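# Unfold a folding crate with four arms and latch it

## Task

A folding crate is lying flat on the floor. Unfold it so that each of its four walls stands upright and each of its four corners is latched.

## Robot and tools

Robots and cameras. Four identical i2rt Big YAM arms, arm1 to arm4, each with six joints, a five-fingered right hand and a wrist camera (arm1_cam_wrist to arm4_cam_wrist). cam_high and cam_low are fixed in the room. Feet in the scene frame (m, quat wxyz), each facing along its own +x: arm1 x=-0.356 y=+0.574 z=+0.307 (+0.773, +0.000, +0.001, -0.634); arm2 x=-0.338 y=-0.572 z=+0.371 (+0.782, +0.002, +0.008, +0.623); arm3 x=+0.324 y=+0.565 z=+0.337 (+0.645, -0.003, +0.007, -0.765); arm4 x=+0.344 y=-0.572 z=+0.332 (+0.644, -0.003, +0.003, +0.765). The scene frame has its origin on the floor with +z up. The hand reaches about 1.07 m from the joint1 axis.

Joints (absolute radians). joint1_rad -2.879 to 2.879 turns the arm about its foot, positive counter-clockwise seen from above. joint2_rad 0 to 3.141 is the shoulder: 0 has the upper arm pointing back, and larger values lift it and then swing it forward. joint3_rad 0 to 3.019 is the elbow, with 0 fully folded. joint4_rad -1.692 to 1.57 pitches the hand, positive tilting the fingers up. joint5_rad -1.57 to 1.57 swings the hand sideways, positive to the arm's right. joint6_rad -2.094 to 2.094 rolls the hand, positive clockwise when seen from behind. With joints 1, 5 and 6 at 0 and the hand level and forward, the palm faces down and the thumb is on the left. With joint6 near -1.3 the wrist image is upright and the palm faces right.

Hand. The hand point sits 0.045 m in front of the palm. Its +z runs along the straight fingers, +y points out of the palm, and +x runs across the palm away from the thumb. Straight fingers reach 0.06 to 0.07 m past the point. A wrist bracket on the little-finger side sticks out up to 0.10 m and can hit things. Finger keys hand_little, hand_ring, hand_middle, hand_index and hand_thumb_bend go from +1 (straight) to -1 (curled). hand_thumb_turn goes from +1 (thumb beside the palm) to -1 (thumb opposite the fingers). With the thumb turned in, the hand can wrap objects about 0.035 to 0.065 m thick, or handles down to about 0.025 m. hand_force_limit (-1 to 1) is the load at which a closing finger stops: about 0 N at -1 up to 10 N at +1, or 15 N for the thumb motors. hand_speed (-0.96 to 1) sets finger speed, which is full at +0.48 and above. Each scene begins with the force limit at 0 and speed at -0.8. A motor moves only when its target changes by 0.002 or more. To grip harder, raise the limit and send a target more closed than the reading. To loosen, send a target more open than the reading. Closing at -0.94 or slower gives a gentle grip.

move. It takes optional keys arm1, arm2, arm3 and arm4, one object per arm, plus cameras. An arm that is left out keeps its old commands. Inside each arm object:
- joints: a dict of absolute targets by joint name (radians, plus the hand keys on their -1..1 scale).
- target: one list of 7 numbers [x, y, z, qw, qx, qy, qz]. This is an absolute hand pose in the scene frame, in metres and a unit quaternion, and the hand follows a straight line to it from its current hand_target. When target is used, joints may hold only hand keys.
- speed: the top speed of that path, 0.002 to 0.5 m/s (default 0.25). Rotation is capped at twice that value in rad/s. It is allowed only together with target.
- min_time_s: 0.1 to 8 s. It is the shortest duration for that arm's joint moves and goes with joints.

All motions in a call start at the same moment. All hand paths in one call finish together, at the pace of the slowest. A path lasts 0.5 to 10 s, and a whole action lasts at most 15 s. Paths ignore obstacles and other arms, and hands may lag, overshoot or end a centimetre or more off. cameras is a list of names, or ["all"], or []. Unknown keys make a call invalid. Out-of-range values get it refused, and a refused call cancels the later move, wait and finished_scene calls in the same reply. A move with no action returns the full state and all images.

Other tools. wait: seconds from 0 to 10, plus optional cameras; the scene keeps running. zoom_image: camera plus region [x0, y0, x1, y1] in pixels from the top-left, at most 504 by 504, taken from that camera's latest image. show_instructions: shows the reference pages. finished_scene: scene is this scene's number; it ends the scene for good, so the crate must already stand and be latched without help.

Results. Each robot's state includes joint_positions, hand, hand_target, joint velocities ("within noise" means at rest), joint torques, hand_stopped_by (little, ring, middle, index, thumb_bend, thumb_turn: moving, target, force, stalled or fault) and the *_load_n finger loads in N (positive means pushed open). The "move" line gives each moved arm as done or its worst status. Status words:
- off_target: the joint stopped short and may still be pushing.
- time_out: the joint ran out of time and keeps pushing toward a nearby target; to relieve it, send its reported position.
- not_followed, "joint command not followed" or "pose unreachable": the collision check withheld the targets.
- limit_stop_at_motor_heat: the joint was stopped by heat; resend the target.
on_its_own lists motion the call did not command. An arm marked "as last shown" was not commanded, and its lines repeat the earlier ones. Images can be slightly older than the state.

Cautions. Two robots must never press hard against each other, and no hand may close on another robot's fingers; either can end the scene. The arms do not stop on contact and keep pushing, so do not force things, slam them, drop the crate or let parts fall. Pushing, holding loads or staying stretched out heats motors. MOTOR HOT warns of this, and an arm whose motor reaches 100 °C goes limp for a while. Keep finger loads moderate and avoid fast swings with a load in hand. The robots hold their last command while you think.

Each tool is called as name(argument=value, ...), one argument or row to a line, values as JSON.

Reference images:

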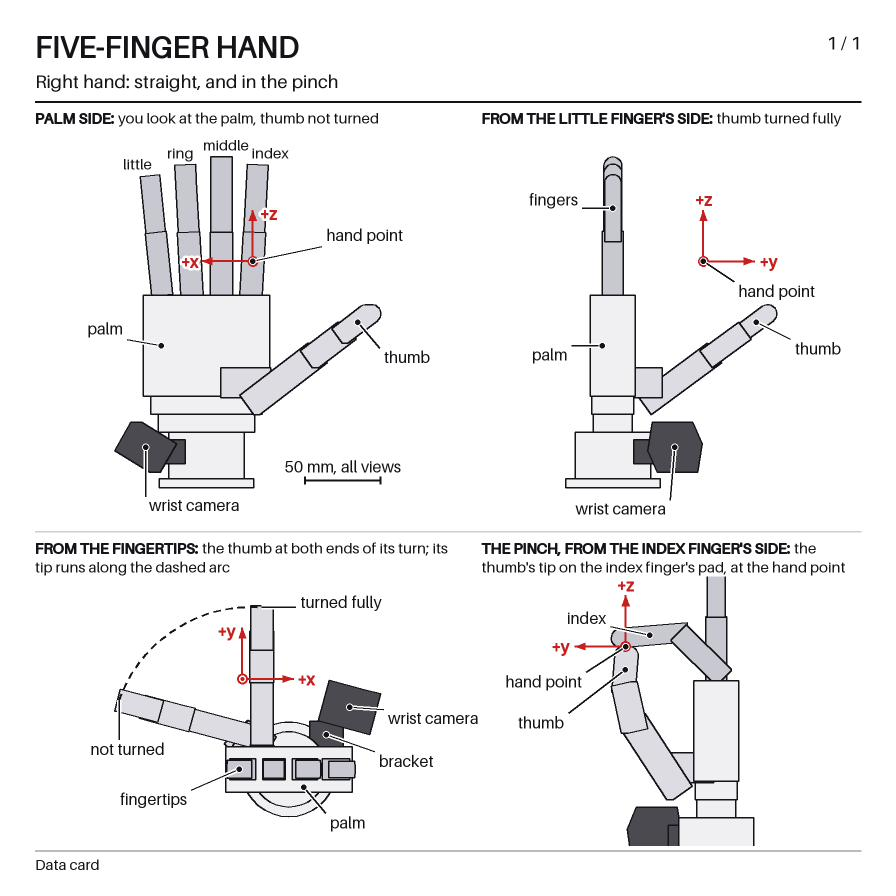

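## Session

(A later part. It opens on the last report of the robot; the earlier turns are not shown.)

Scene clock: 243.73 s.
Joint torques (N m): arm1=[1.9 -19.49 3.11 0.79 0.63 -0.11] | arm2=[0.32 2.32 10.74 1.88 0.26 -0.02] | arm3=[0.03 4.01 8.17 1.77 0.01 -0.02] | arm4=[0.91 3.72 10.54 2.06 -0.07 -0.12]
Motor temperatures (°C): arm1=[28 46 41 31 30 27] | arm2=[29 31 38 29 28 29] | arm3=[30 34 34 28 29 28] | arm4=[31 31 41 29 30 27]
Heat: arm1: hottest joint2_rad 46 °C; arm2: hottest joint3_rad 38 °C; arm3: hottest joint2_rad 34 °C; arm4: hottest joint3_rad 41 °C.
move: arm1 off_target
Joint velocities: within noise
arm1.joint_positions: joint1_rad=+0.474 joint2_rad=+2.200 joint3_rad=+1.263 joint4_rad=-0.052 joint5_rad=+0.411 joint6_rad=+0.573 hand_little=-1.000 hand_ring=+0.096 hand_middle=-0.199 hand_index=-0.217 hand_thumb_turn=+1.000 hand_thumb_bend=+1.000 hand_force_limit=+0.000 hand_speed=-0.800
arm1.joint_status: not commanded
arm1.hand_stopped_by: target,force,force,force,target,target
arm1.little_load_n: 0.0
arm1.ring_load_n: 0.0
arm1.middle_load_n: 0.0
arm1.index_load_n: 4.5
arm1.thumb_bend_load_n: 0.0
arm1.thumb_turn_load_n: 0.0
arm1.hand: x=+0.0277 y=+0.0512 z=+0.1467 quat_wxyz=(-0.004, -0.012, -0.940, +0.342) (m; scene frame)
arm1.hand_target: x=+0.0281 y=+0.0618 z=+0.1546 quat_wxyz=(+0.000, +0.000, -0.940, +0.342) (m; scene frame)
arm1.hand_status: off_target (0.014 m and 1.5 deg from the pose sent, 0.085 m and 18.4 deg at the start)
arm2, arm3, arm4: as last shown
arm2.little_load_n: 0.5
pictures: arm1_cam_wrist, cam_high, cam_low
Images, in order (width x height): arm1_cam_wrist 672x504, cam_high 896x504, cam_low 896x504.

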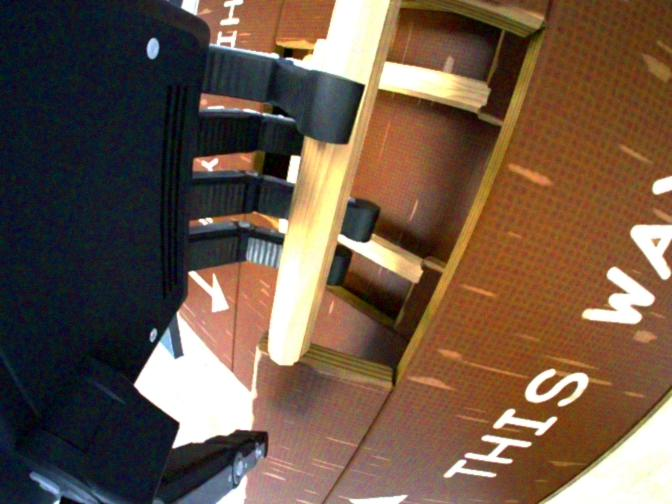

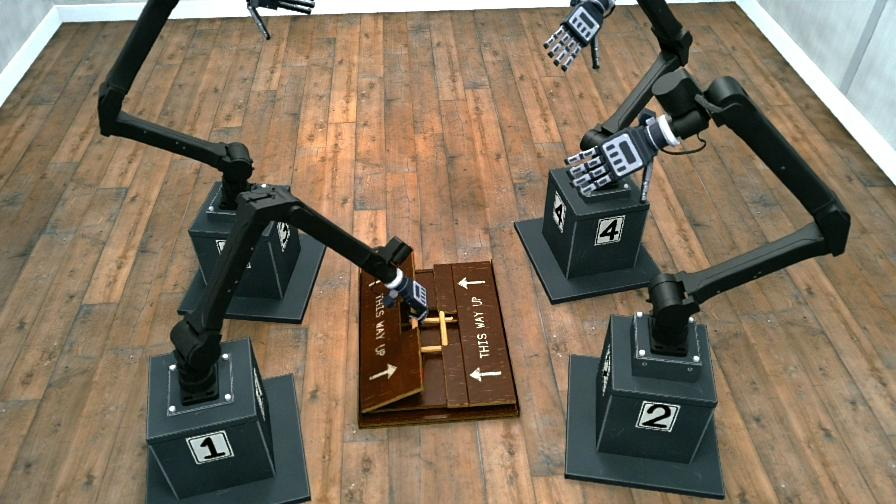

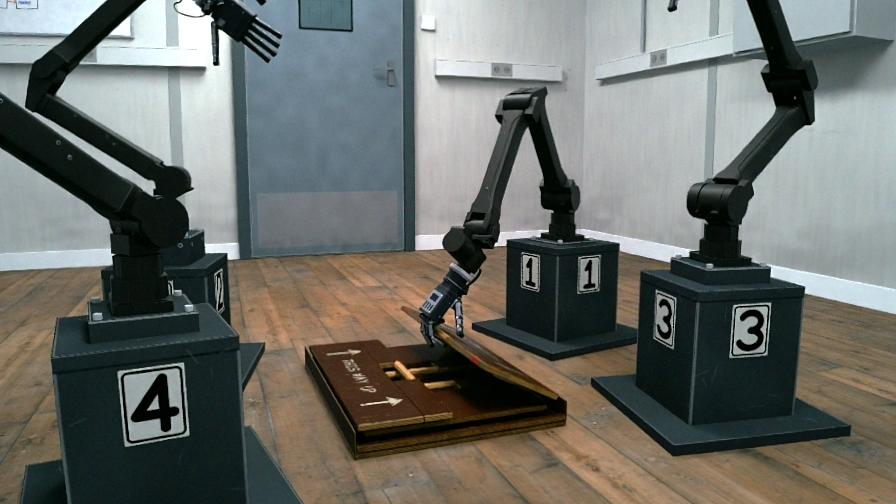

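move(
  arm1={"target": [0.028, 0.125, 0.220, 0, 0, 0.843, -0.537], "speed": 0.12},
  cameras=["arm1_cam_wrist", "cam_low"],
)

zoom_image(
  camera="cam_low",
  region=[290, 170, 590, 470],
)

Scene clock: 250.63 s.
Joint torques (N m): arm1=[2.43 -14.92 2.29 1.65 0.69 -0.22] | arm2=[0.26 2.43 10.61 1.63 0.2 -0.01] | arm3=[-0.15 4.37 8.1 1.73 0.02 0.02] | arm4=[0.91 3.78 10.54 2.07 -0.06 -0.12]
Motor temperatures (°C): arm1=[28 46 40 31 30 27] | arm2=[29 31 38 29 28 29] | arm3=[30 34 35 28 29 28] | arm4=[31 31 41 29 30 27]
Heat: arm1: hottest joint2_rad 46 °C; arm2: hottest joint3_rad 38 °C; arm3: hottest joint3_rad 35 °C; arm4: hottest joint3_rad 41 °C.
move: arm1 off_target
Joint velocities: within noise
arm1.joint_positions: joint1_rad=+0.653 joint2_rad=+2.036 joint3_rad=+0.889 joint4_rad=+0.521 joint5_rad=+0.758 joint6_rad=+0.490 hand_little=-1.000 hand_ring=+0.096 hand_middle=-0.199 hand_index=-0.217 hand_thumb_turn=+1.000 hand_thumb_bend=+1.000 hand_force_limit=+0.000 hand_speed=-0.800
arm1.joint_status: not commanded
arm1.hand_stopped_by: target,force,force,force,target,target
arm1.little_load_n: 0.0
arm1.ring_load_n: 0.0
arm1.middle_load_n: 1.0
arm1.index_load_n: 2.0
arm1.thumb_bend_load_n: 0.0
arm1.thumb_turn_load_n: -0.5
arm1.hand: x=+0.0265 y=+0.1132 z=+0.2171 quat_wxyz=(-0.004, -0.018, -0.844, +0.536) (m; scene frame)
arm1.hand_target: x=+0.0280 y=+0.1247 z=+0.2198 quat_wxyz=(+0.000, +0.000, -0.843, +0.537) (m; scene frame)
arm1.hand_status: off_target (0.012 m and 2.1 deg from the pose sent, 0.104 m and 25.1 deg at the start)
arm2.joint_positions: joint1_rad=+0.133 joint2_rad=+0.587 joint3_rad=+1.353 joint4_rad=-1.409 joint5_rad=+0.095 joint6_rad=-1.025 hand_little=+1.000 hand_ring=+1.000 hand_middle=+1.000 hand_index=+1.000 hand_thumb_turn=+1.000 hand_thumb_bend=+1.000 hand_force_limit=+0.000 hand_speed=-0.800
arm2.joint_status: not commanded
arm2.hand_stopped_by: target,target,target,target,target,target
arm2.little_load_n: -0.5
arm2.ring_load_n: 0.0
arm2.middle_load_n: 0.0
arm2.index_load_n: 0.0
arm2.thumb_bend_load_n: 0.0
arm2.thumb_turn_load_n: 0.0
arm2.hand: x=-0.2592 y=-0.3782 z=+0.8263 quat_wxyz=(-0.357, +0.811, +0.381, +0.266) (m; scene frame)
arm2.hand_target: x=-0.2591 y=-0.3787 z=+0.8372 quat_wxyz=(-0.367, +0.805, +0.378, +0.272) (m; scene frame)
arm2.hand_status: not commanded
arm3.joint_positions: joint1_rad=+0.411 joint2_rad=+0.600 joint3_rad=+1.501 joint4_rad=-1.172 joint5_rad=+0.099 joint6_rad=-1.183 hand_little=+1.000 hand_ring=+1.000 hand_middle=+1.000 hand_index=+1.000 hand_thumb_turn=+1.000 hand_thumb_bend=+1.000 hand_force_limit=+0.000 hand_speed=-0.800
arm3.joint_status: not commanded
arm3.hand_stopped_by: target,target,target,target,target,target
arm3.little_load_n: 0.0
arm3.ring_load_n: 0.0
arm3.middle_load_n: 0.0
arm3.index_load_n: 0.0
arm3.thumb_bend_load_n: 0.0
arm3.thumb_turn_load_n: 0.0
arm3.hand: x=+0.3238 y=+0.3288 z=+0.9150 quat_wxyz=(+0.312, +0.501, -0.621, +0.516) (m; scene frame)
arm3.hand_target: x=+0.3232 y=+0.3316 z=+0.9239 quat_wxyz=(+0.315, +0.497, -0.616, +0.523) (m; scene frame)
arm3.hand_status: not commanded
arm4.joint_positions: joint1_rad=+0.459 joint2_rad=+0.625 joint3_rad=+1.415 joint4_rad=-1.201 joint5_rad=-0.136 joint6_rad=-0.860 hand_little=+1.000 hand_ring=+1.000 hand_middle=+1.000 hand_index=+1.000 hand_thumb_turn=+1.000 hand_thumb_bend=+1.000 hand_force_limit=+0.000 hand_speed=-0.800
arm4.joint_status: not commanded
arm4.hand_stopped_by: target,target,target,target,target,target
arm4.little_load_n: 0.0
arm4.ring_load_n: 0.0
arm4.middle_load_n: 0.0
arm4.index_load_n: 0.0
arm4.thumb_bend_load_n: 0.0
arm4.thumb_turn_load_n: 0.0
arm4.hand: x=+0.1980 y=-0.3697 z=+0.8436 quat_wxyz=(-0.547, +0.590, +0.593, +0.005) (m; scene frame)
arm4.hand_target: x=+0.1991 y=-0.3711 z=+0.8546 quat_wxyz=(-0.557, +0.585, +0.589, +0.006) (m; scene frame)
arm4.hand_status: not commanded
pictures: arm1_cam_wrist, cam_low
Images, in order (width x height): arm1_cam_wrist 672x504, cam_low 896x504.

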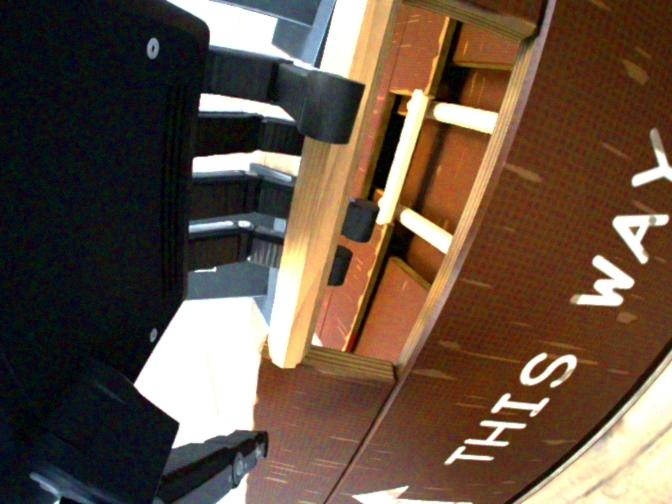

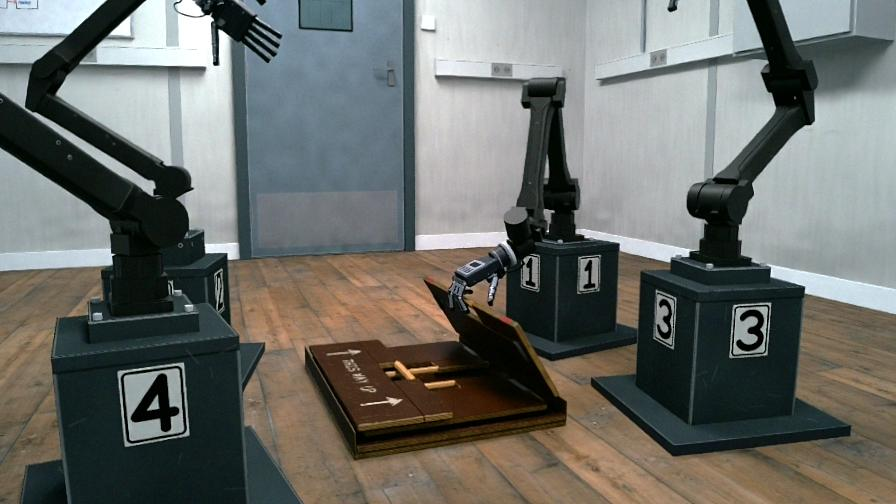

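Scaled by 1.680 from the camera's 896x504 image, which has a finer 1280x720 frame.

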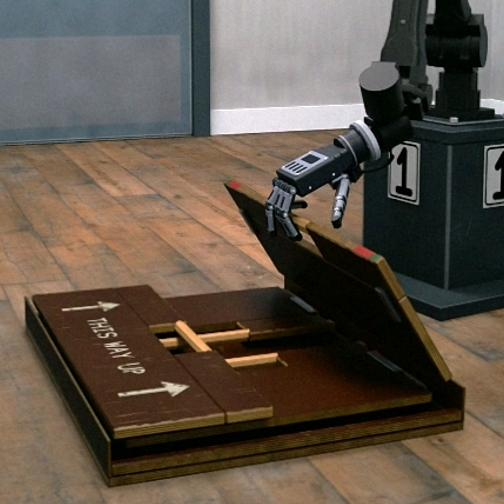

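move(
  arm1={"target": [0.028, 0.200, 0.235, 0, 0, 0.755, -0.656], "speed": 0.12},
  cameras=["arm1_cam_wrist", "cam_low", "cam_high"],
)

zoom_image(
  camera="cam_low",
  region=[290, 170, 590, 470],
)

Scene clock: 256.70 s.
Joint torques (N m): arm1=[2.2 -10.46 1.35 2.1 0.34 -0.11] | arm2=[0.21 2.14 10.69 1.78 0.19 0.01] | arm3=[-0.15 4.01 8.17 1.68 0.04 0.02] | arm4=[0.97 3.72 10.54 2.1 -0.06 -0.12]
Motor temperatures (°C): arm1=[28 46 39 31 30 27] | arm2=[29 31 38 29 28 29] | arm3=[30 34 35 28 29 28] | arm4=[31 31 41 29 30 27]
Heat: arm1: hottest joint2_rad 46 °C; arm2: hottest joint3_rad 38 °C; arm3: hottest joint3_rad 35 °C; arm4: hottest joint3_rad 41 °C.
move: arm1 off_target
Joint velocities: within noise
arm1.joint_positions: joint1_rad=+0.863 joint2_rad=+2.112 joint3_rad=+0.700 joint4_rad=+1.136 joint5_rad=+1.057 joint6_rad=+0.270 hand_little=-1.000 hand_ring=+0.096 hand_middle=-0.199 hand_index=-0.218 hand_thumb_turn=+1.000 hand_thumb_bend=+1.000 hand_force_limit=+0.000 hand_speed=-0.800
arm1.joint_status: not commanded
arm1.hand_stopped_by: target,force,force,force,target,target
arm1.little_load_n: 0.0
arm1.ring_load_n: 0.0
arm1.middle_load_n: 0.5
arm1.index_load_n: 0.0
arm1.thumb_bend_load_n: 0.0
arm1.thumb_turn_load_n: 0.0
arm1.hand: x=+0.0277 y=+0.1901 z=+0.2442 quat_wxyz=(-0.004, -0.015, -0.753, +0.658) (m; scene frame)
arm1.hand_target: x=+0.0278 y=+0.1999 z=+0.2352 quat_wxyz=(+0.000, +0.000, -0.755, +0.656) (m; scene frame)
arm1.hand_status: off_target (0.013 m and 1.8 deg from the pose sent, 0.089 m and 17.3 deg at the start)
arm2, arm3, arm4: as last shown
arm2.little_load_n: 0.0
pictures: arm1_cam_wrist, cam_high, cam_low
Images, in order (width x height): arm1_cam_wrist 672x504, cam_high 896x504, cam_low 896x504.

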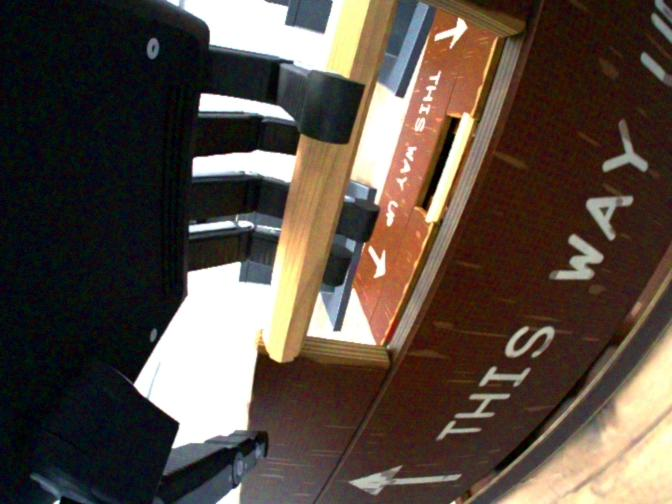

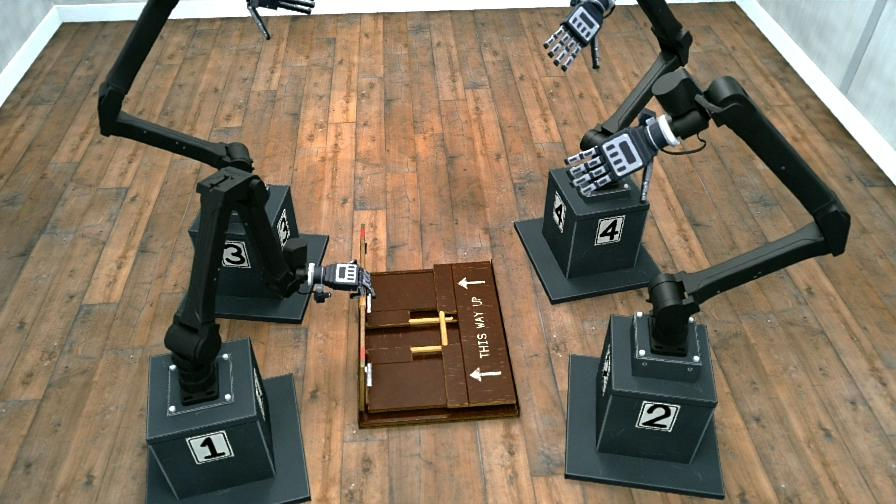

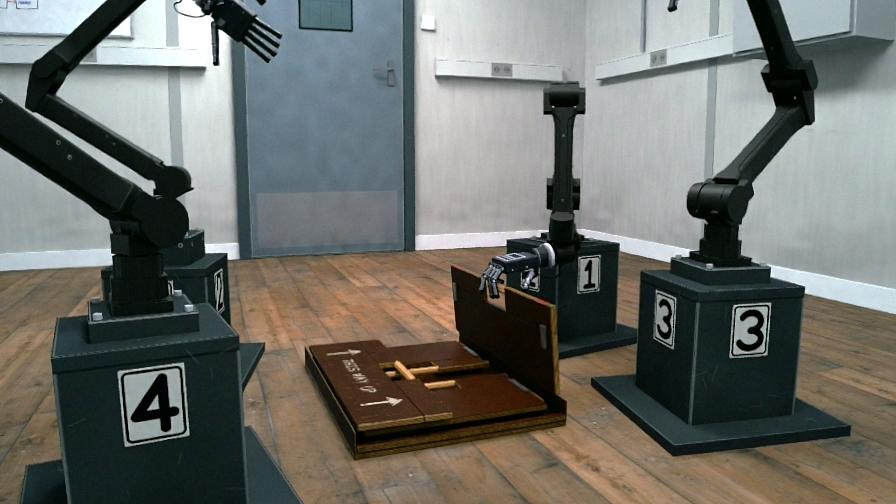

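Scaled by 1.680 from the camera's 896x504 image, which has a finer 1280x720 frame.

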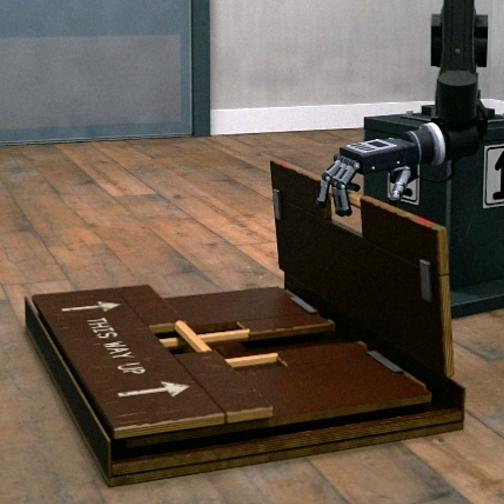

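move(
  arm4={"target": [-0.03, -0.045, 0.17, -0.174, 0.985, 0, 0], "joints": {"hand_little": -1, "hand_ring": 0.5, "hand_middle": 0.5, "hand_index": 0.5}},
  cameras=["arm4_cam_wrist", "cam_low"],
)

zoom_image(
  camera="cam_low",
  region=[290, 170, 590, 470],
)

Scene clock: 271.37 s.
Joint torques (N m): arm1=[2.2 -10.46 1.31 2.07 0.34 -0.12] | arm2=[0.26 2.37 10.82 1.62 0.24 0.01] | arm3=[0.03 3.9 8.03 1.68 0.03 -0.01] | arm4=[0.5 -14.8 10.54 0.36 0 0.01]
Motor temperatures (°C): arm1=[28 44 38 31 30 27] | arm2=[29 31 38 29 28 29] | arm3=[30 34 35 28 28 28] | arm4=[31 31 41 29 30 27]
Heat: arm1: hottest joint2_rad 44 °C; arm2: hottest joint3_rad 38 °C; arm3: hottest joint3_rad 35 °C; arm4: hottest joint3_rad 41 °C.
move: arm4 off_target
Joint velocities: within noise
arm1, arm2, arm3: as last shown
arm1.joint_positions: joint1_rad=+0.863 joint2_rad=+2.112 joint3_rad=+0.700 joint4_rad=+1.136 joint5_rad=+1.057 joint6_rad=+0.269 hand_little=-1.000 hand_ring=+0.096 hand_middle=-0.199 hand_index=-0.218 hand_thumb_turn=+1.000 hand_thumb_bend=+1.000 hand_force_limit=+0.000 hand_speed=-0.800
arm1.thumb_turn_load_n: -0.5
arm4.joint_positions: joint1_rad=+0.422 joint2_rad=+2.250 joint3_rad=+1.489 joint4_rad=-0.509 joint5_rad=+0.196 joint6_rad=+0.545 hand_little=-1.000 hand_ring=+0.500 hand_middle=+0.500 hand_index=+0.500 hand_thumb_turn=+1.000 hand_thumb_bend=+1.000 hand_force_limit=+0.000 hand_speed=-0.800
arm4.joint_status: all done
arm4.hand_stopped_by: target,target,target,target,target,target
arm4.little_load_n: 0.5
arm4.ring_load_n: 0.0
arm4.middle_load_n: 0.0
arm4.index_load_n: 0.0
arm4.thumb_bend_load_n: 0.0
arm4.thumb_turn_load_n: 0.0
arm4.hand: x=-0.0263 y=-0.0555 z=+0.1720 quat_wxyz=(-0.174, +0.985, +0.009, +0.002) (m; scene frame)
arm4.hand_target: x=-0.0299 y=-0.0452 z=+0.1703 quat_wxyz=(-0.174, +0.985, +0.000, +0.000) (m; scene frame)
arm4.hand_status: off_target (0.011 m and 1.1 deg from the pose sent, 0.782 m and 94.8 deg at the start)
pictures: arm4_cam_wrist, cam_low
Images, in order (width x height): arm4_cam_wrist 672x504, cam_low 896x504.

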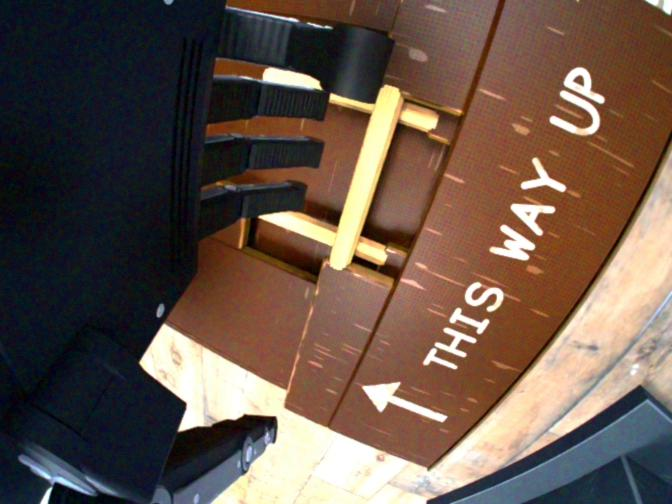

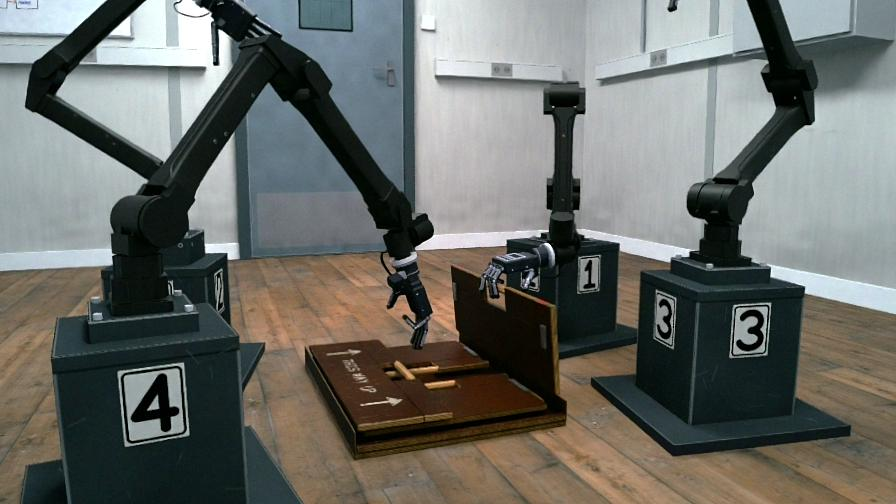

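Scaled by 1.680 from the camera's 896x504 image, which has a finer 1280x720 frame.

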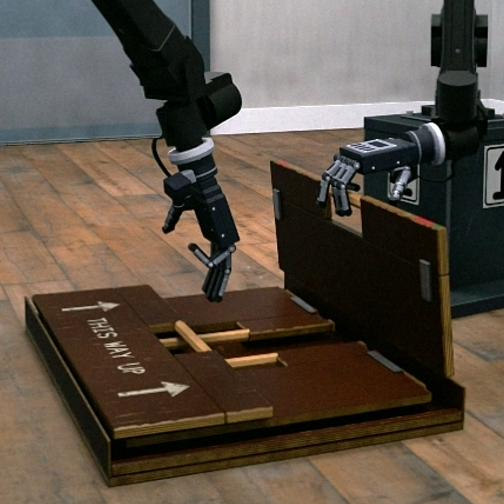

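move(
  arm4={"target": [-0.042, -0.038, 0.115, -0.174, 0.985, 0, 0], "speed": 0.15},
  cameras=["arm4_cam_wrist", "cam_low"],
)

zoom_image(
  camera="cam_low",
  region=[340, 270, 500, 430],
)

Scene clock: 302.27 s.
Joint torques (N m): arm1=[2.2 -10.52 1.33 2.06 0.34 -0.11] | arm2=[0.38 2.02 10.69 1.7 0.25 -0.02] | arm3=[-0.03 4.13 8.1 1.66 0.03 0] | arm4=[1.32 -15.74 9.91 1.26 0.12 0]
Motor temperatures (°C): arm1=[28 43 36 31 30 27] | arm2=[29 31 39 29 28 29] | arm3=[30 34 35 28 28 28] | arm4=[31 35 41 29 30 27]
Heat: arm1: hottest joint2_rad 43 °C; arm2: hottest joint3_rad 39 °C; arm3: hottest joint3_rad 35 °C; arm4: hottest joint3_rad 41 °C.
move: arm4 off_target
Joint velocities: within noise
arm1, arm2, arm3: as last shown
arm1.middle_load_n: 1.0
arm4.joint_positions: joint1_rad=+0.422 joint2_rad=+2.378 joint3_rad=+1.558 joint4_rad=-0.478 joint5_rad=+0.196 joint6_rad=+0.554 hand_little=-1.000 hand_ring=+0.500 hand_middle=+0.500 hand_index=+0.500 hand_thumb_turn=+1.000 hand_thumb_bend=+1.000 hand_force_limit=+0.000 hand_speed=-0.800
arm4.joint_status: not commanded
arm4.hand_stopped_by: target,target,target,target,target,target
arm4.little_load_n: 0.0
arm4.ring_load_n: 0.0
arm4.middle_load_n: 0.0
arm4.index_load_n: 0.0
arm4.thumb_bend_load_n: 0.0
arm4.thumb_turn_load_n: 0.0
arm4.hand: x=-0.0304 y=-0.0503 z=+0.1161 quat_wxyz=(-0.163, +0.987, +0.006, +0.009) (m; scene frame)
arm4.hand_target: x=-0.0419 y=-0.0384 z=+0.1156 quat_wxyz=(-0.174, +0.985, +0.000, +0.000) (m; scene frame)
arm4.hand_status: off_target (0.017 m and 1.8 deg from the pose sent, 0.062 m and 1.1 deg at the start)
pictures: arm4_cam_wrist, cam_low
Images, in order (width x height): arm4_cam_wrist 672x504, cam_low 896x504.

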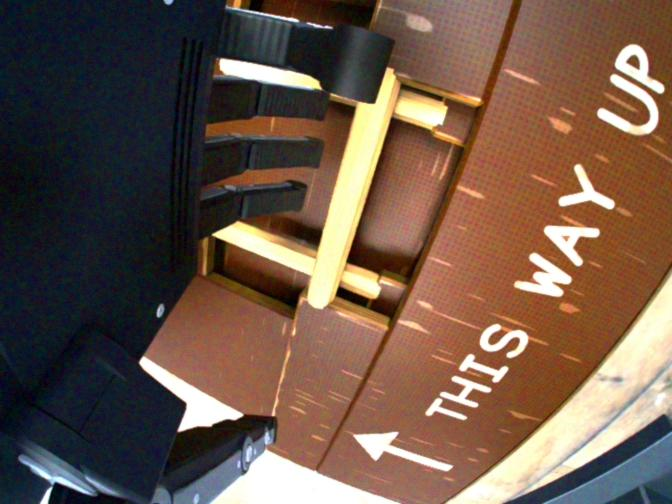

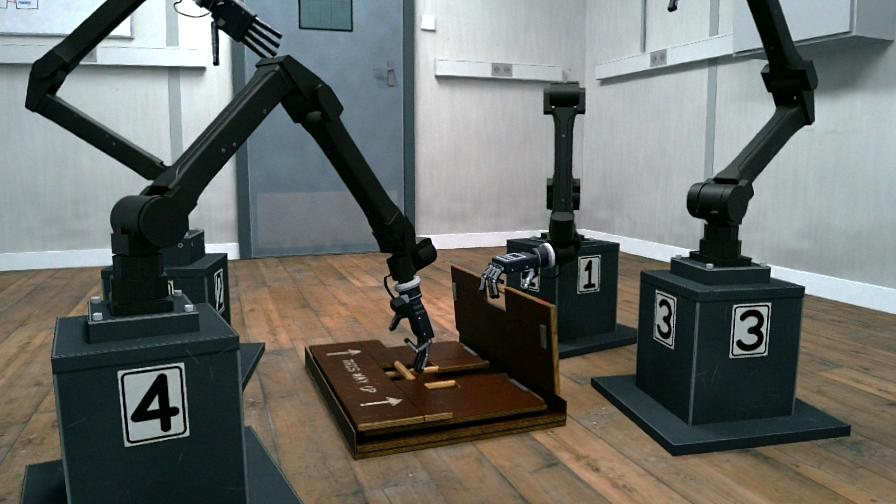

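Scaled by 3.150 from the camera's 896x504 image, which has a finer 1280x720 frame.

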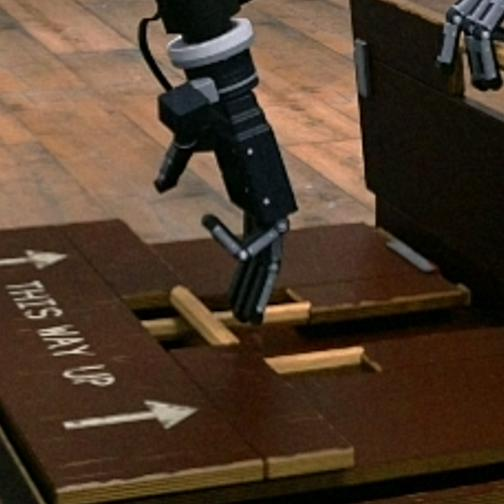

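move(
  arm4={"target": [-0.058, -0.034, 0.115, -0.174, 0.985, 0, 0], "speed": 0.15},
)

move(
  arm4={"target": [-0.056, -0.034, 0.066, -0.174, 0.985, 0, 0], "speed": 0.1},
  cameras=["arm4_cam_wrist", "cam_low"],
)

zoom_image(
  camera="cam_low",
  region=[340, 270, 500, 430],
)

Scene clock: 314.77 s.
Joint torques (N m): arm1=[2.26 -10.4 1.32 2.06 0.34 -0.12] | arm2=[-0.09 2.73 10.76 1.57 0.22 -0.02] | arm3=[-0.38 4.13 8.17 1.76 0.02 -0.02] | arm4=[1.26 -15.38 10.48 0.4 0.27 0]
Motor temperatures (°C): arm1=[28 42 36 31 30 27] | arm2=[29 31 39 29 28 29] | arm3=[30 34 35 28 28 28] | arm4=[31 35 40 29 30 27]
Heat: arm1: hottest joint2_rad 42 °C; arm2: hottest joint3_rad 39 °C; arm3: hottest joint3_rad 35 °C; arm4: hottest joint3_rad 40 °C.
move: arm4 off_target
Joint velocities: within noise
arm1, arm2, arm3: as last shown
arm1.middle_load_n: 0.5
arm1.thumb_turn_load_n: 0.0
arm4.joint_positions: joint1_rad=+0.438 joint2_rad=+2.394 joint3_rad=+1.608 joint4_rad=-0.485 joint5_rad=+0.199 joint6_rad=+0.571 hand_little=-1.000 hand_ring=+0.500 hand_middle=+0.500 hand_index=+0.500 hand_thumb_turn=+1.000 hand_thumb_bend=+1.000 hand_force_limit=+0.000 hand_speed=-0.800
arm4.joint_status: not commanded
arm4.hand_stopped_by: target,target,target,target,target,target
arm4.little_load_n: 0.0
arm4.ring_load_n: 0.0
arm4.middle_load_n: 0.0
arm4.index_load_n: 0.0
arm4.thumb_bend_load_n: 0.0
arm4.thumb_turn_load_n: 0.0
arm4.hand: x=-0.0505 y=-0.0392 z=+0.1212 quat_wxyz=(-0.174, +0.985, +0.004, +0.000) (m; scene frame)
arm4.hand_target: x=-0.0577 y=-0.0343 z=+0.1151 quat_wxyz=(-0.174, +0.985, +0.000, +0.000) (m; scene frame)
arm4.hand_status: off_target (0.011 m and 0.4 deg from the pose sent, 0.032 m and 1.8 deg at the start)
pictures: none

Scene clock: 316.03 s.
Joint torques (N m): arm1=[2.2 -10.4 1.32 2.04 0.34 -0.12] | arm2=[0.32 2.37 10.71 1.69 0.21 -0.05] | arm3=[-0.09 4.66 8.18 1.7 0.03 -0.02] | arm4=[1.2 -15.91 9.63 1.28 0.17 -0.03]
Motor temperatures (°C): arm1=[28 42 36 31 30 27] | arm2=[29 31 39 29 28 29] | arm3=[30 34 35 28 28 28] | arm4=[31 35 40 29 30 27]
Heat: arm1: hottest joint2_rad 42 °C; arm2: hottest joint3_rad 39 °C; arm3: hottest joint3_rad 35 °C; arm4: hottest joint3_rad 40 °C.
move: arm4 off_target
Joint velocities: within noise
arm1, arm2, arm3: as last shown
arm1.thumb_turn_load_n: -0.5
arm4.joint_positions: joint1_rad=+0.438 joint2_rad=+2.491 joint3_rad=+1.639 joint4_rad=-0.444 joint5_rad=+0.200 joint6_rad=+0.572 hand_little=-1.000 hand_ring=+0.500 hand_middle=+0.500 hand_index=+0.500 hand_thumb_turn=+1.000 hand_thumb_bend=+1.000 hand_force_limit=+0.000 hand_speed=-0.800
arm4.joint_status: not commanded
arm4.hand_stopped_by: target,target,target,target,target,target
arm4.little_load_n: 0.0
arm4.ring_load_n: 0.0
arm4.middle_load_n: 0.0
arm4.index_load_n: 0.0
arm4.thumb_bend_load_n: 0.0
arm4.thumb_turn_load_n: 0.0
arm4.hand: x=-0.0467 y=-0.0445 z=+0.0708 quat_wxyz=(-0.164, +0.986, +0.005, +0.007) (m; scene frame)
arm4.hand_target: x=-0.0556 y=-0.0345 z=+0.0663 quat_wxyz=(-0.174, +0.985, +0.000, +0.000) (m; scene frame)
arm4.hand_status: off_target (0.015 m and 1.5 deg from the pose sent, 0.056 m and 0.4 deg at the start)
pictures: arm4_cam_wrist, cam_low
Images, in order (width x height): arm4_cam_wrist 672x504, cam_low 896x504.

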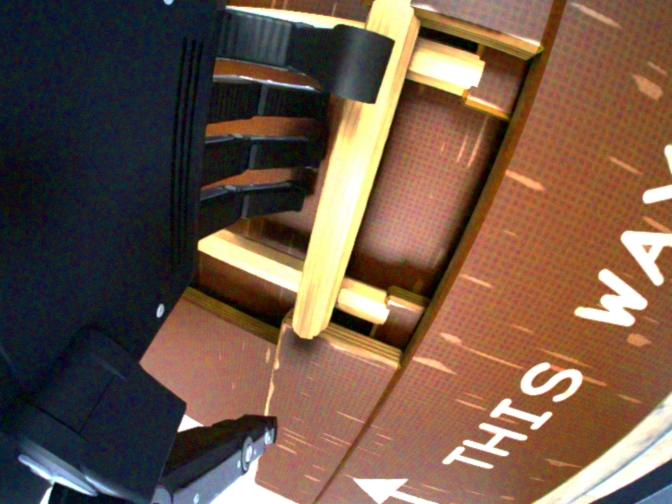

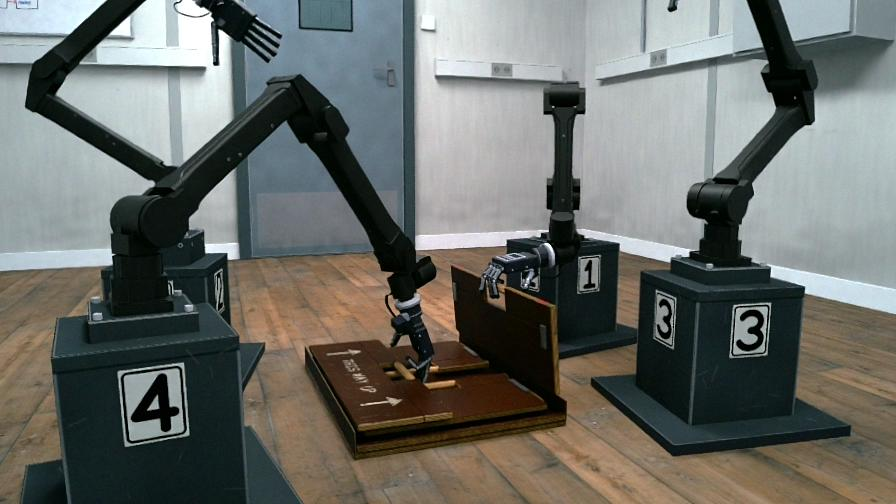

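Scaled by 3.150 from the camera's 896x504 image, which has a finer 1280x720 frame.

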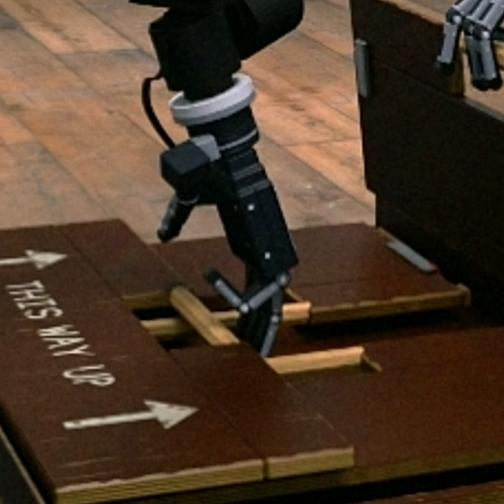

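move(
  arm4={"joints": {"hand_ring": -0.3, "hand_middle": -0.3, "hand_index": -0.3}},
  cameras=["arm4_cam_wrist", "cam_low"],
)

zoom_image(
  camera="cam_low",
  region=[340, 270, 500, 430],
)

Scene clock: 320.73 s.
Joint torques (N m): arm1=[2.26 -10.34 1.29 2.09 0.34 -0.12] | arm2=[0.67 2.32 10.74 1.68 0.22 -0.01] | arm3=[-0.38 4.31 8.14 1.7 0.03 -0.03] | arm4=[1.38 -16.91 9.13 0.61 -0.12 -0.07]
Motor temperatures (°C): arm1=[28 42 36 31 30 27] | arm2=[29 31 39 29 28 29] | arm3=[30 33 35 28 28 28] | arm4=[31 35 41 29 30 27]
Heat: arm1: hottest joint2_rad 42 °C; arm2: hottest joint3_rad 39 °C; arm3: hottest joint3_rad 35 °C; arm4: hottest joint3_rad 41 °C.
move: arm4 off_target
Joint velocities: within noise
arm1, arm2, arm3: as last shown
arm1.ring_load_n: -0.5
arm4.joint_positions: joint1_rad=+0.437 joint2_rad=+2.502 joint3_rad=+1.645 joint4_rad=-0.427 joint5_rad=+0.206 joint6_rad=+0.576 hand_little=-1.000 hand_ring=+0.040 hand_middle=+0.004 hand_index=-0.032 hand_thumb_turn=+1.000 hand_thumb_bend=+1.000 hand_force_limit=+0.000 hand_speed=-0.800
arm4.joint_status: hand_ring off_target (ended at +0.040, target -0.300); hand_middle off_target (ended at +0.004, target -0.300); hand_index off_target (ended at -0.032, target -0.300)
arm4.hand_stopped_by: target,force,force,force,target,target
arm4.little_load_n: 0.0
arm4.ring_load_n: 0.0
arm4.middle_load_n: 0.0
arm4.index_load_n: 6.5
arm4.thumb_bend_load_n: 0.0
arm4.thumb_turn_load_n: 0.0
arm4.hand: x=-0.0474 y=-0.0406 z=+0.0660 quat_wxyz=(-0.171, +0.985, +0.001, +0.006) (m; scene frame)
arm4.hand_target: x=-0.0557 y=-0.0345 z=+0.0665 quat_wxyz=(-0.174, +0.985, +0.000, +0.000) (m; scene frame)
arm4.hand_status: not commanded
pictures: arm4_cam_wrist, cam_low
Images, in order (width x height): arm4_cam_wrist 672x504, cam_low 896x504.

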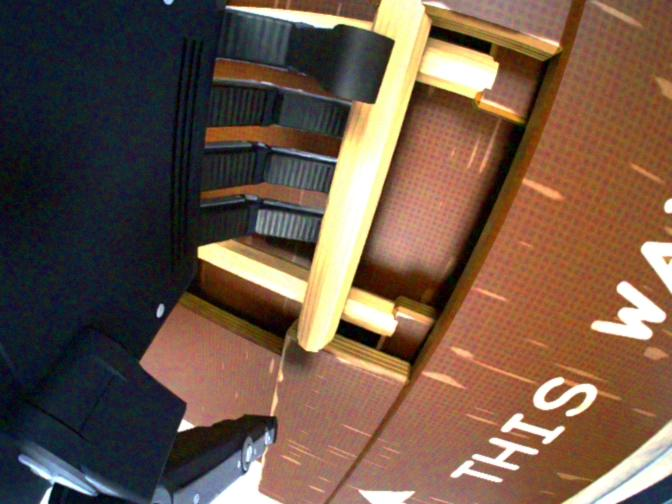

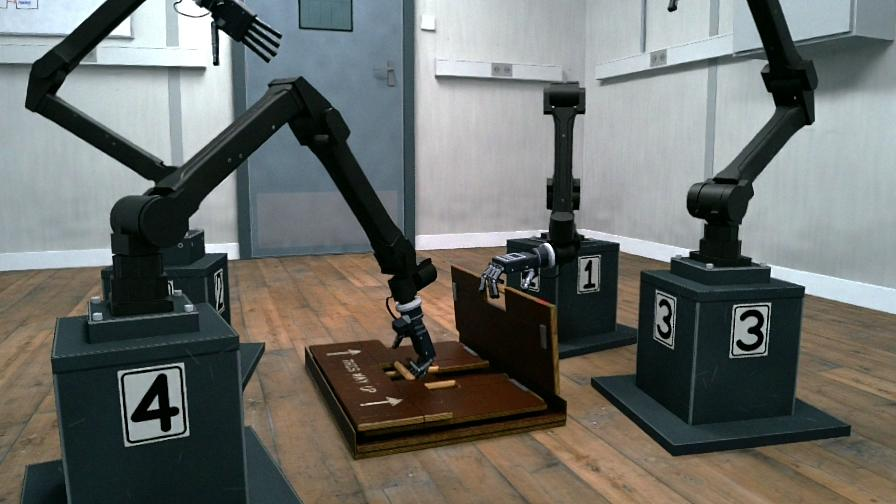

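Scaled by 3.150 from the camera's 896x504 image, which has a finer 1280x720 frame.

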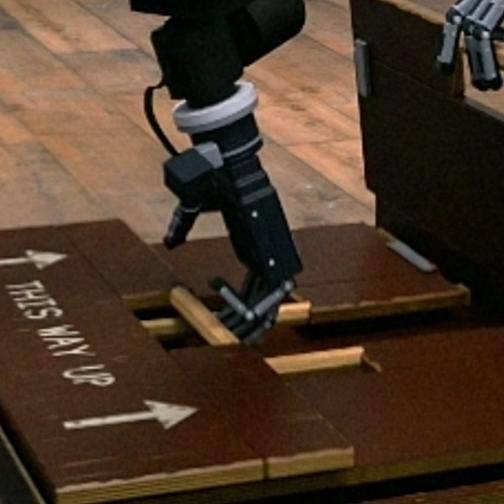

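move(
  arm4={"target": [-0.053, -0.052, 0.063, -0.174, 0.985, 0, 0], "speed": 0.1, "joints": {"hand_ring": 0.25, "hand_middle": 0.25, "hand_index": 0.25}},
)

move(
  arm4={"joints": {"hand_ring": -0.3, "hand_middle": -0.3, "hand_index": -0.3}},
  cameras=["arm4_cam_wrist", "cam_low"],
)

zoom_image(
  camera="cam_low",
  region=[340, 270, 500, 430],
)

Scene clock: 327.73 s.
Joint torques (N m): arm1=[2.2 -10.4 1.32 2.04 0.35 -0.12] | arm2=[-0.03 2.02 10.71 1.63 0.18 -0.02] | arm3=[-0.26 4.19 8.2 1.61 0.05 -0.01] | arm4=[1.79 -18.32 5.91 1.29 0.14 0]
Motor temperatures (°C): arm1=[28 42 36 31 30 27] | arm2=[29 31 39 29 28 29] | arm3=[30 33 35 28 28 28] | arm4=[31 36 41 29 30 27]
Heat: arm1: hottest joint2_rad 42 °C; arm2: hottest joint3_rad 39 °C; arm3: hottest joint3_rad 35 °C; arm4: hottest joint3_rad 41 °C.
move: arm4 done
Joint velocities: within noise
arm1, arm2, arm3: as last shown
arm1.ring_load_n: 0.0
arm1.thumb_turn_load_n: 0.0
arm4.joint_positions: joint1_rad=+0.444 joint2_rad=+2.501 joint3_rad=+1.616 joint4_rad=-0.404 joint5_rad=+0.204 joint6_rad=+0.580 hand_little=-1.000 hand_ring=+0.250 hand_middle=+0.250 hand_index=+0.250 hand_thumb_turn=+1.000 hand_thumb_bend=+1.000 hand_force_limit=+0.000 hand_speed=-0.800
arm4.joint_status: all done
arm4.hand_stopped_by: target,target,target,target,target,target
arm4.little_load_n: 0.0
arm4.ring_load_n: 0.0
arm4.middle_load_n: -0.5
arm4.index_load_n: 0.0
arm4.thumb_bend_load_n: 0.0
arm4.thumb_turn_load_n: 0.0
arm4.hand: x=-0.0460 y=-0.0516 z=+0.0590 quat_wxyz=(-0.168, +0.986, +0.003, +0.006) (m; scene frame)
arm4.hand_target: x=-0.0530 y=-0.0520 z=+0.0631 quat_wxyz=(-0.174, +0.985, +0.000, +0.000) (m; scene frame)
arm4.hand_status: done (0.008 m and 1.0 deg from the pose sent, 0.013 m and 0.8 deg at the start)
pictures: none

Scene clock: 328.97 s.
Joint torques (N m): arm1=[2.32 -10.4 1.31 2.04 0.35 -0.12] | arm2=[0.44 2.02 10.58 1.84 0.24 -0.01] | arm3=[-0.15 4.19 8.13 1.7 0.03 0] | arm4=[1.67 -18.43 6.22 0.96 -0.04 0]
Motor temperatures (°C): arm1=[28 42 36 31 30 27] | arm2=[29 31 39 29 28 29] | arm3=[30 33 35 28 28 28] | arm4=[31 36 41 29 30 27]
Heat: arm1: hottest joint2_rad 42 °C; arm2: hottest joint3_rad 39 °C; arm3: hottest joint3_rad 35 °C; arm4: hottest joint3_rad 41 °C.
move: arm4 off_target
Joint velocities: within noise
arm1: as last shown
arm1.thumb_turn_load_n: -0.5
arm2.joint_positions: joint1_rad=+0.133 joint2_rad=+0.587 joint3_rad=+1.353 joint4_rad=-1.409 joint5_rad=+0.095 joint6_rad=-1.025 hand_little=+1.000 hand_ring=+1.000 hand_middle=+1.000 hand_index=+1.000 hand_thumb_turn=+1.000 hand_thumb_bend=+1.000 hand_force_limit=+0.000 hand_speed=-0.800
arm2.joint_status: not commanded
arm2.hand_stopped_by: target,target,target,target,target,target
arm2.little_load_n: 0.0
arm2.ring_load_n: 0.0
arm2.middle_load_n: 0.0
arm2.index_load_n: 0.0
arm2.thumb_bend_load_n: 0.0
arm2.thumb_turn_load_n: 0.0
arm2.hand: x=-0.2592 y=-0.3782 z=+0.8263 quat_wxyz=(-0.357, +0.811, +0.381, +0.266) (m; scene frame)
arm2.hand_target: x=-0.2591 y=-0.3787 z=+0.8372 quat_wxyz=(-0.367, +0.805, +0.378, +0.272) (m; scene frame)
arm2.hand_status: not commanded
arm3.joint_positions: joint1_rad=+0.411 joint2_rad=+0.600 joint3_rad=+1.501 joint4_rad=-1.172 joint5_rad=+0.099 joint6_rad=-1.183 hand_little=+1.000 hand_ring=+1.000 hand_middle=+1.000 hand_index=+1.000 hand_thumb_turn=+1.000 hand_thumb_bend=+1.000 hand_force_limit=+0.000 hand_speed=-0.800
arm3.joint_status: not commanded
arm3.hand_stopped_by: target,target,target,target,target,target
arm3.little_load_n: 0.0
arm3.ring_load_n: 0.0
arm3.middle_load_n: 0.0
arm3.index_load_n: 0.0
arm3.thumb_bend_load_n: 0.5
arm3.thumb_turn_load_n: 0.5
arm3.hand: x=+0.3238 y=+0.3288 z=+0.9150 quat_wxyz=(+0.312, +0.501, -0.621, +0.516) (m; scene frame)
arm3.hand_target: x=+0.3232 y=+0.3316 z=+0.9239 quat_wxyz=(+0.315, +0.497, -0.616, +0.523) (m; scene frame)
arm3.hand_status: not commanded
arm4.joint_positions: joint1_rad=+0.445 joint2_rad=+2.501 joint3_rad=+1.612 joint4_rad=-0.396 joint5_rad=+0.208 joint6_rad=+0.581 hand_little=-1.000 hand_ring=-0.006 hand_middle=-0.042 hand_index=-0.078 hand_thumb_turn=+1.000 hand_thumb_bend=+1.000 hand_force_limit=+0.000 hand_speed=-0.800
arm4.joint_status: hand_ring off_target (ended at -0.006, target -0.300); hand_middle off_target (ended at -0.042, target -0.300); hand_index off_target (ended at -0.078, target -0.300)
arm4.hand_stopped_by: target,force,force,force,target,target
arm4.little_load_n: -2.0
arm4.ring_load_n: 0.0
arm4.middle_load_n: 0.5
arm4.index_load_n: 7.0
arm4.thumb_bend_load_n: 0.0
arm4.thumb_turn_load_n: -0.5
arm4.hand: x=-0.0459 y=-0.0516 z=+0.0582 quat_wxyz=(-0.171, +0.985, +0.002, +0.006) (m; scene frame)
arm4.hand_target: x=-0.0530 y=-0.0521 z=+0.0630 quat_wxyz=(-0.174, +0.985, +0.000, +0.000) (m; scene frame)
arm4.hand_status: not commanded
pictures: arm4_cam_wrist, cam_low
Images, in order (width x height): arm4_cam_wrist 672x504, cam_low 896x504.

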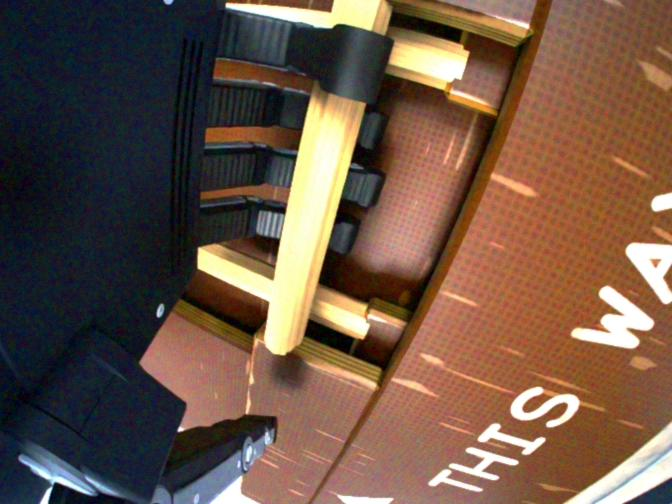

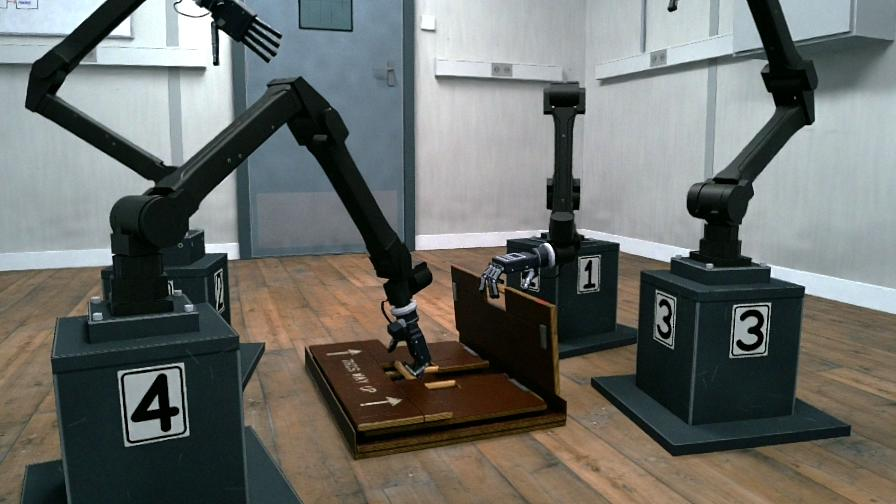

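Scaled by 3.150 from the camera's 896x504 image, which has a finer 1280x720 frame.

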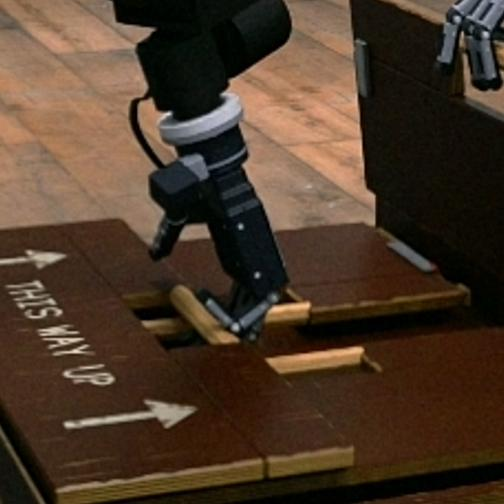

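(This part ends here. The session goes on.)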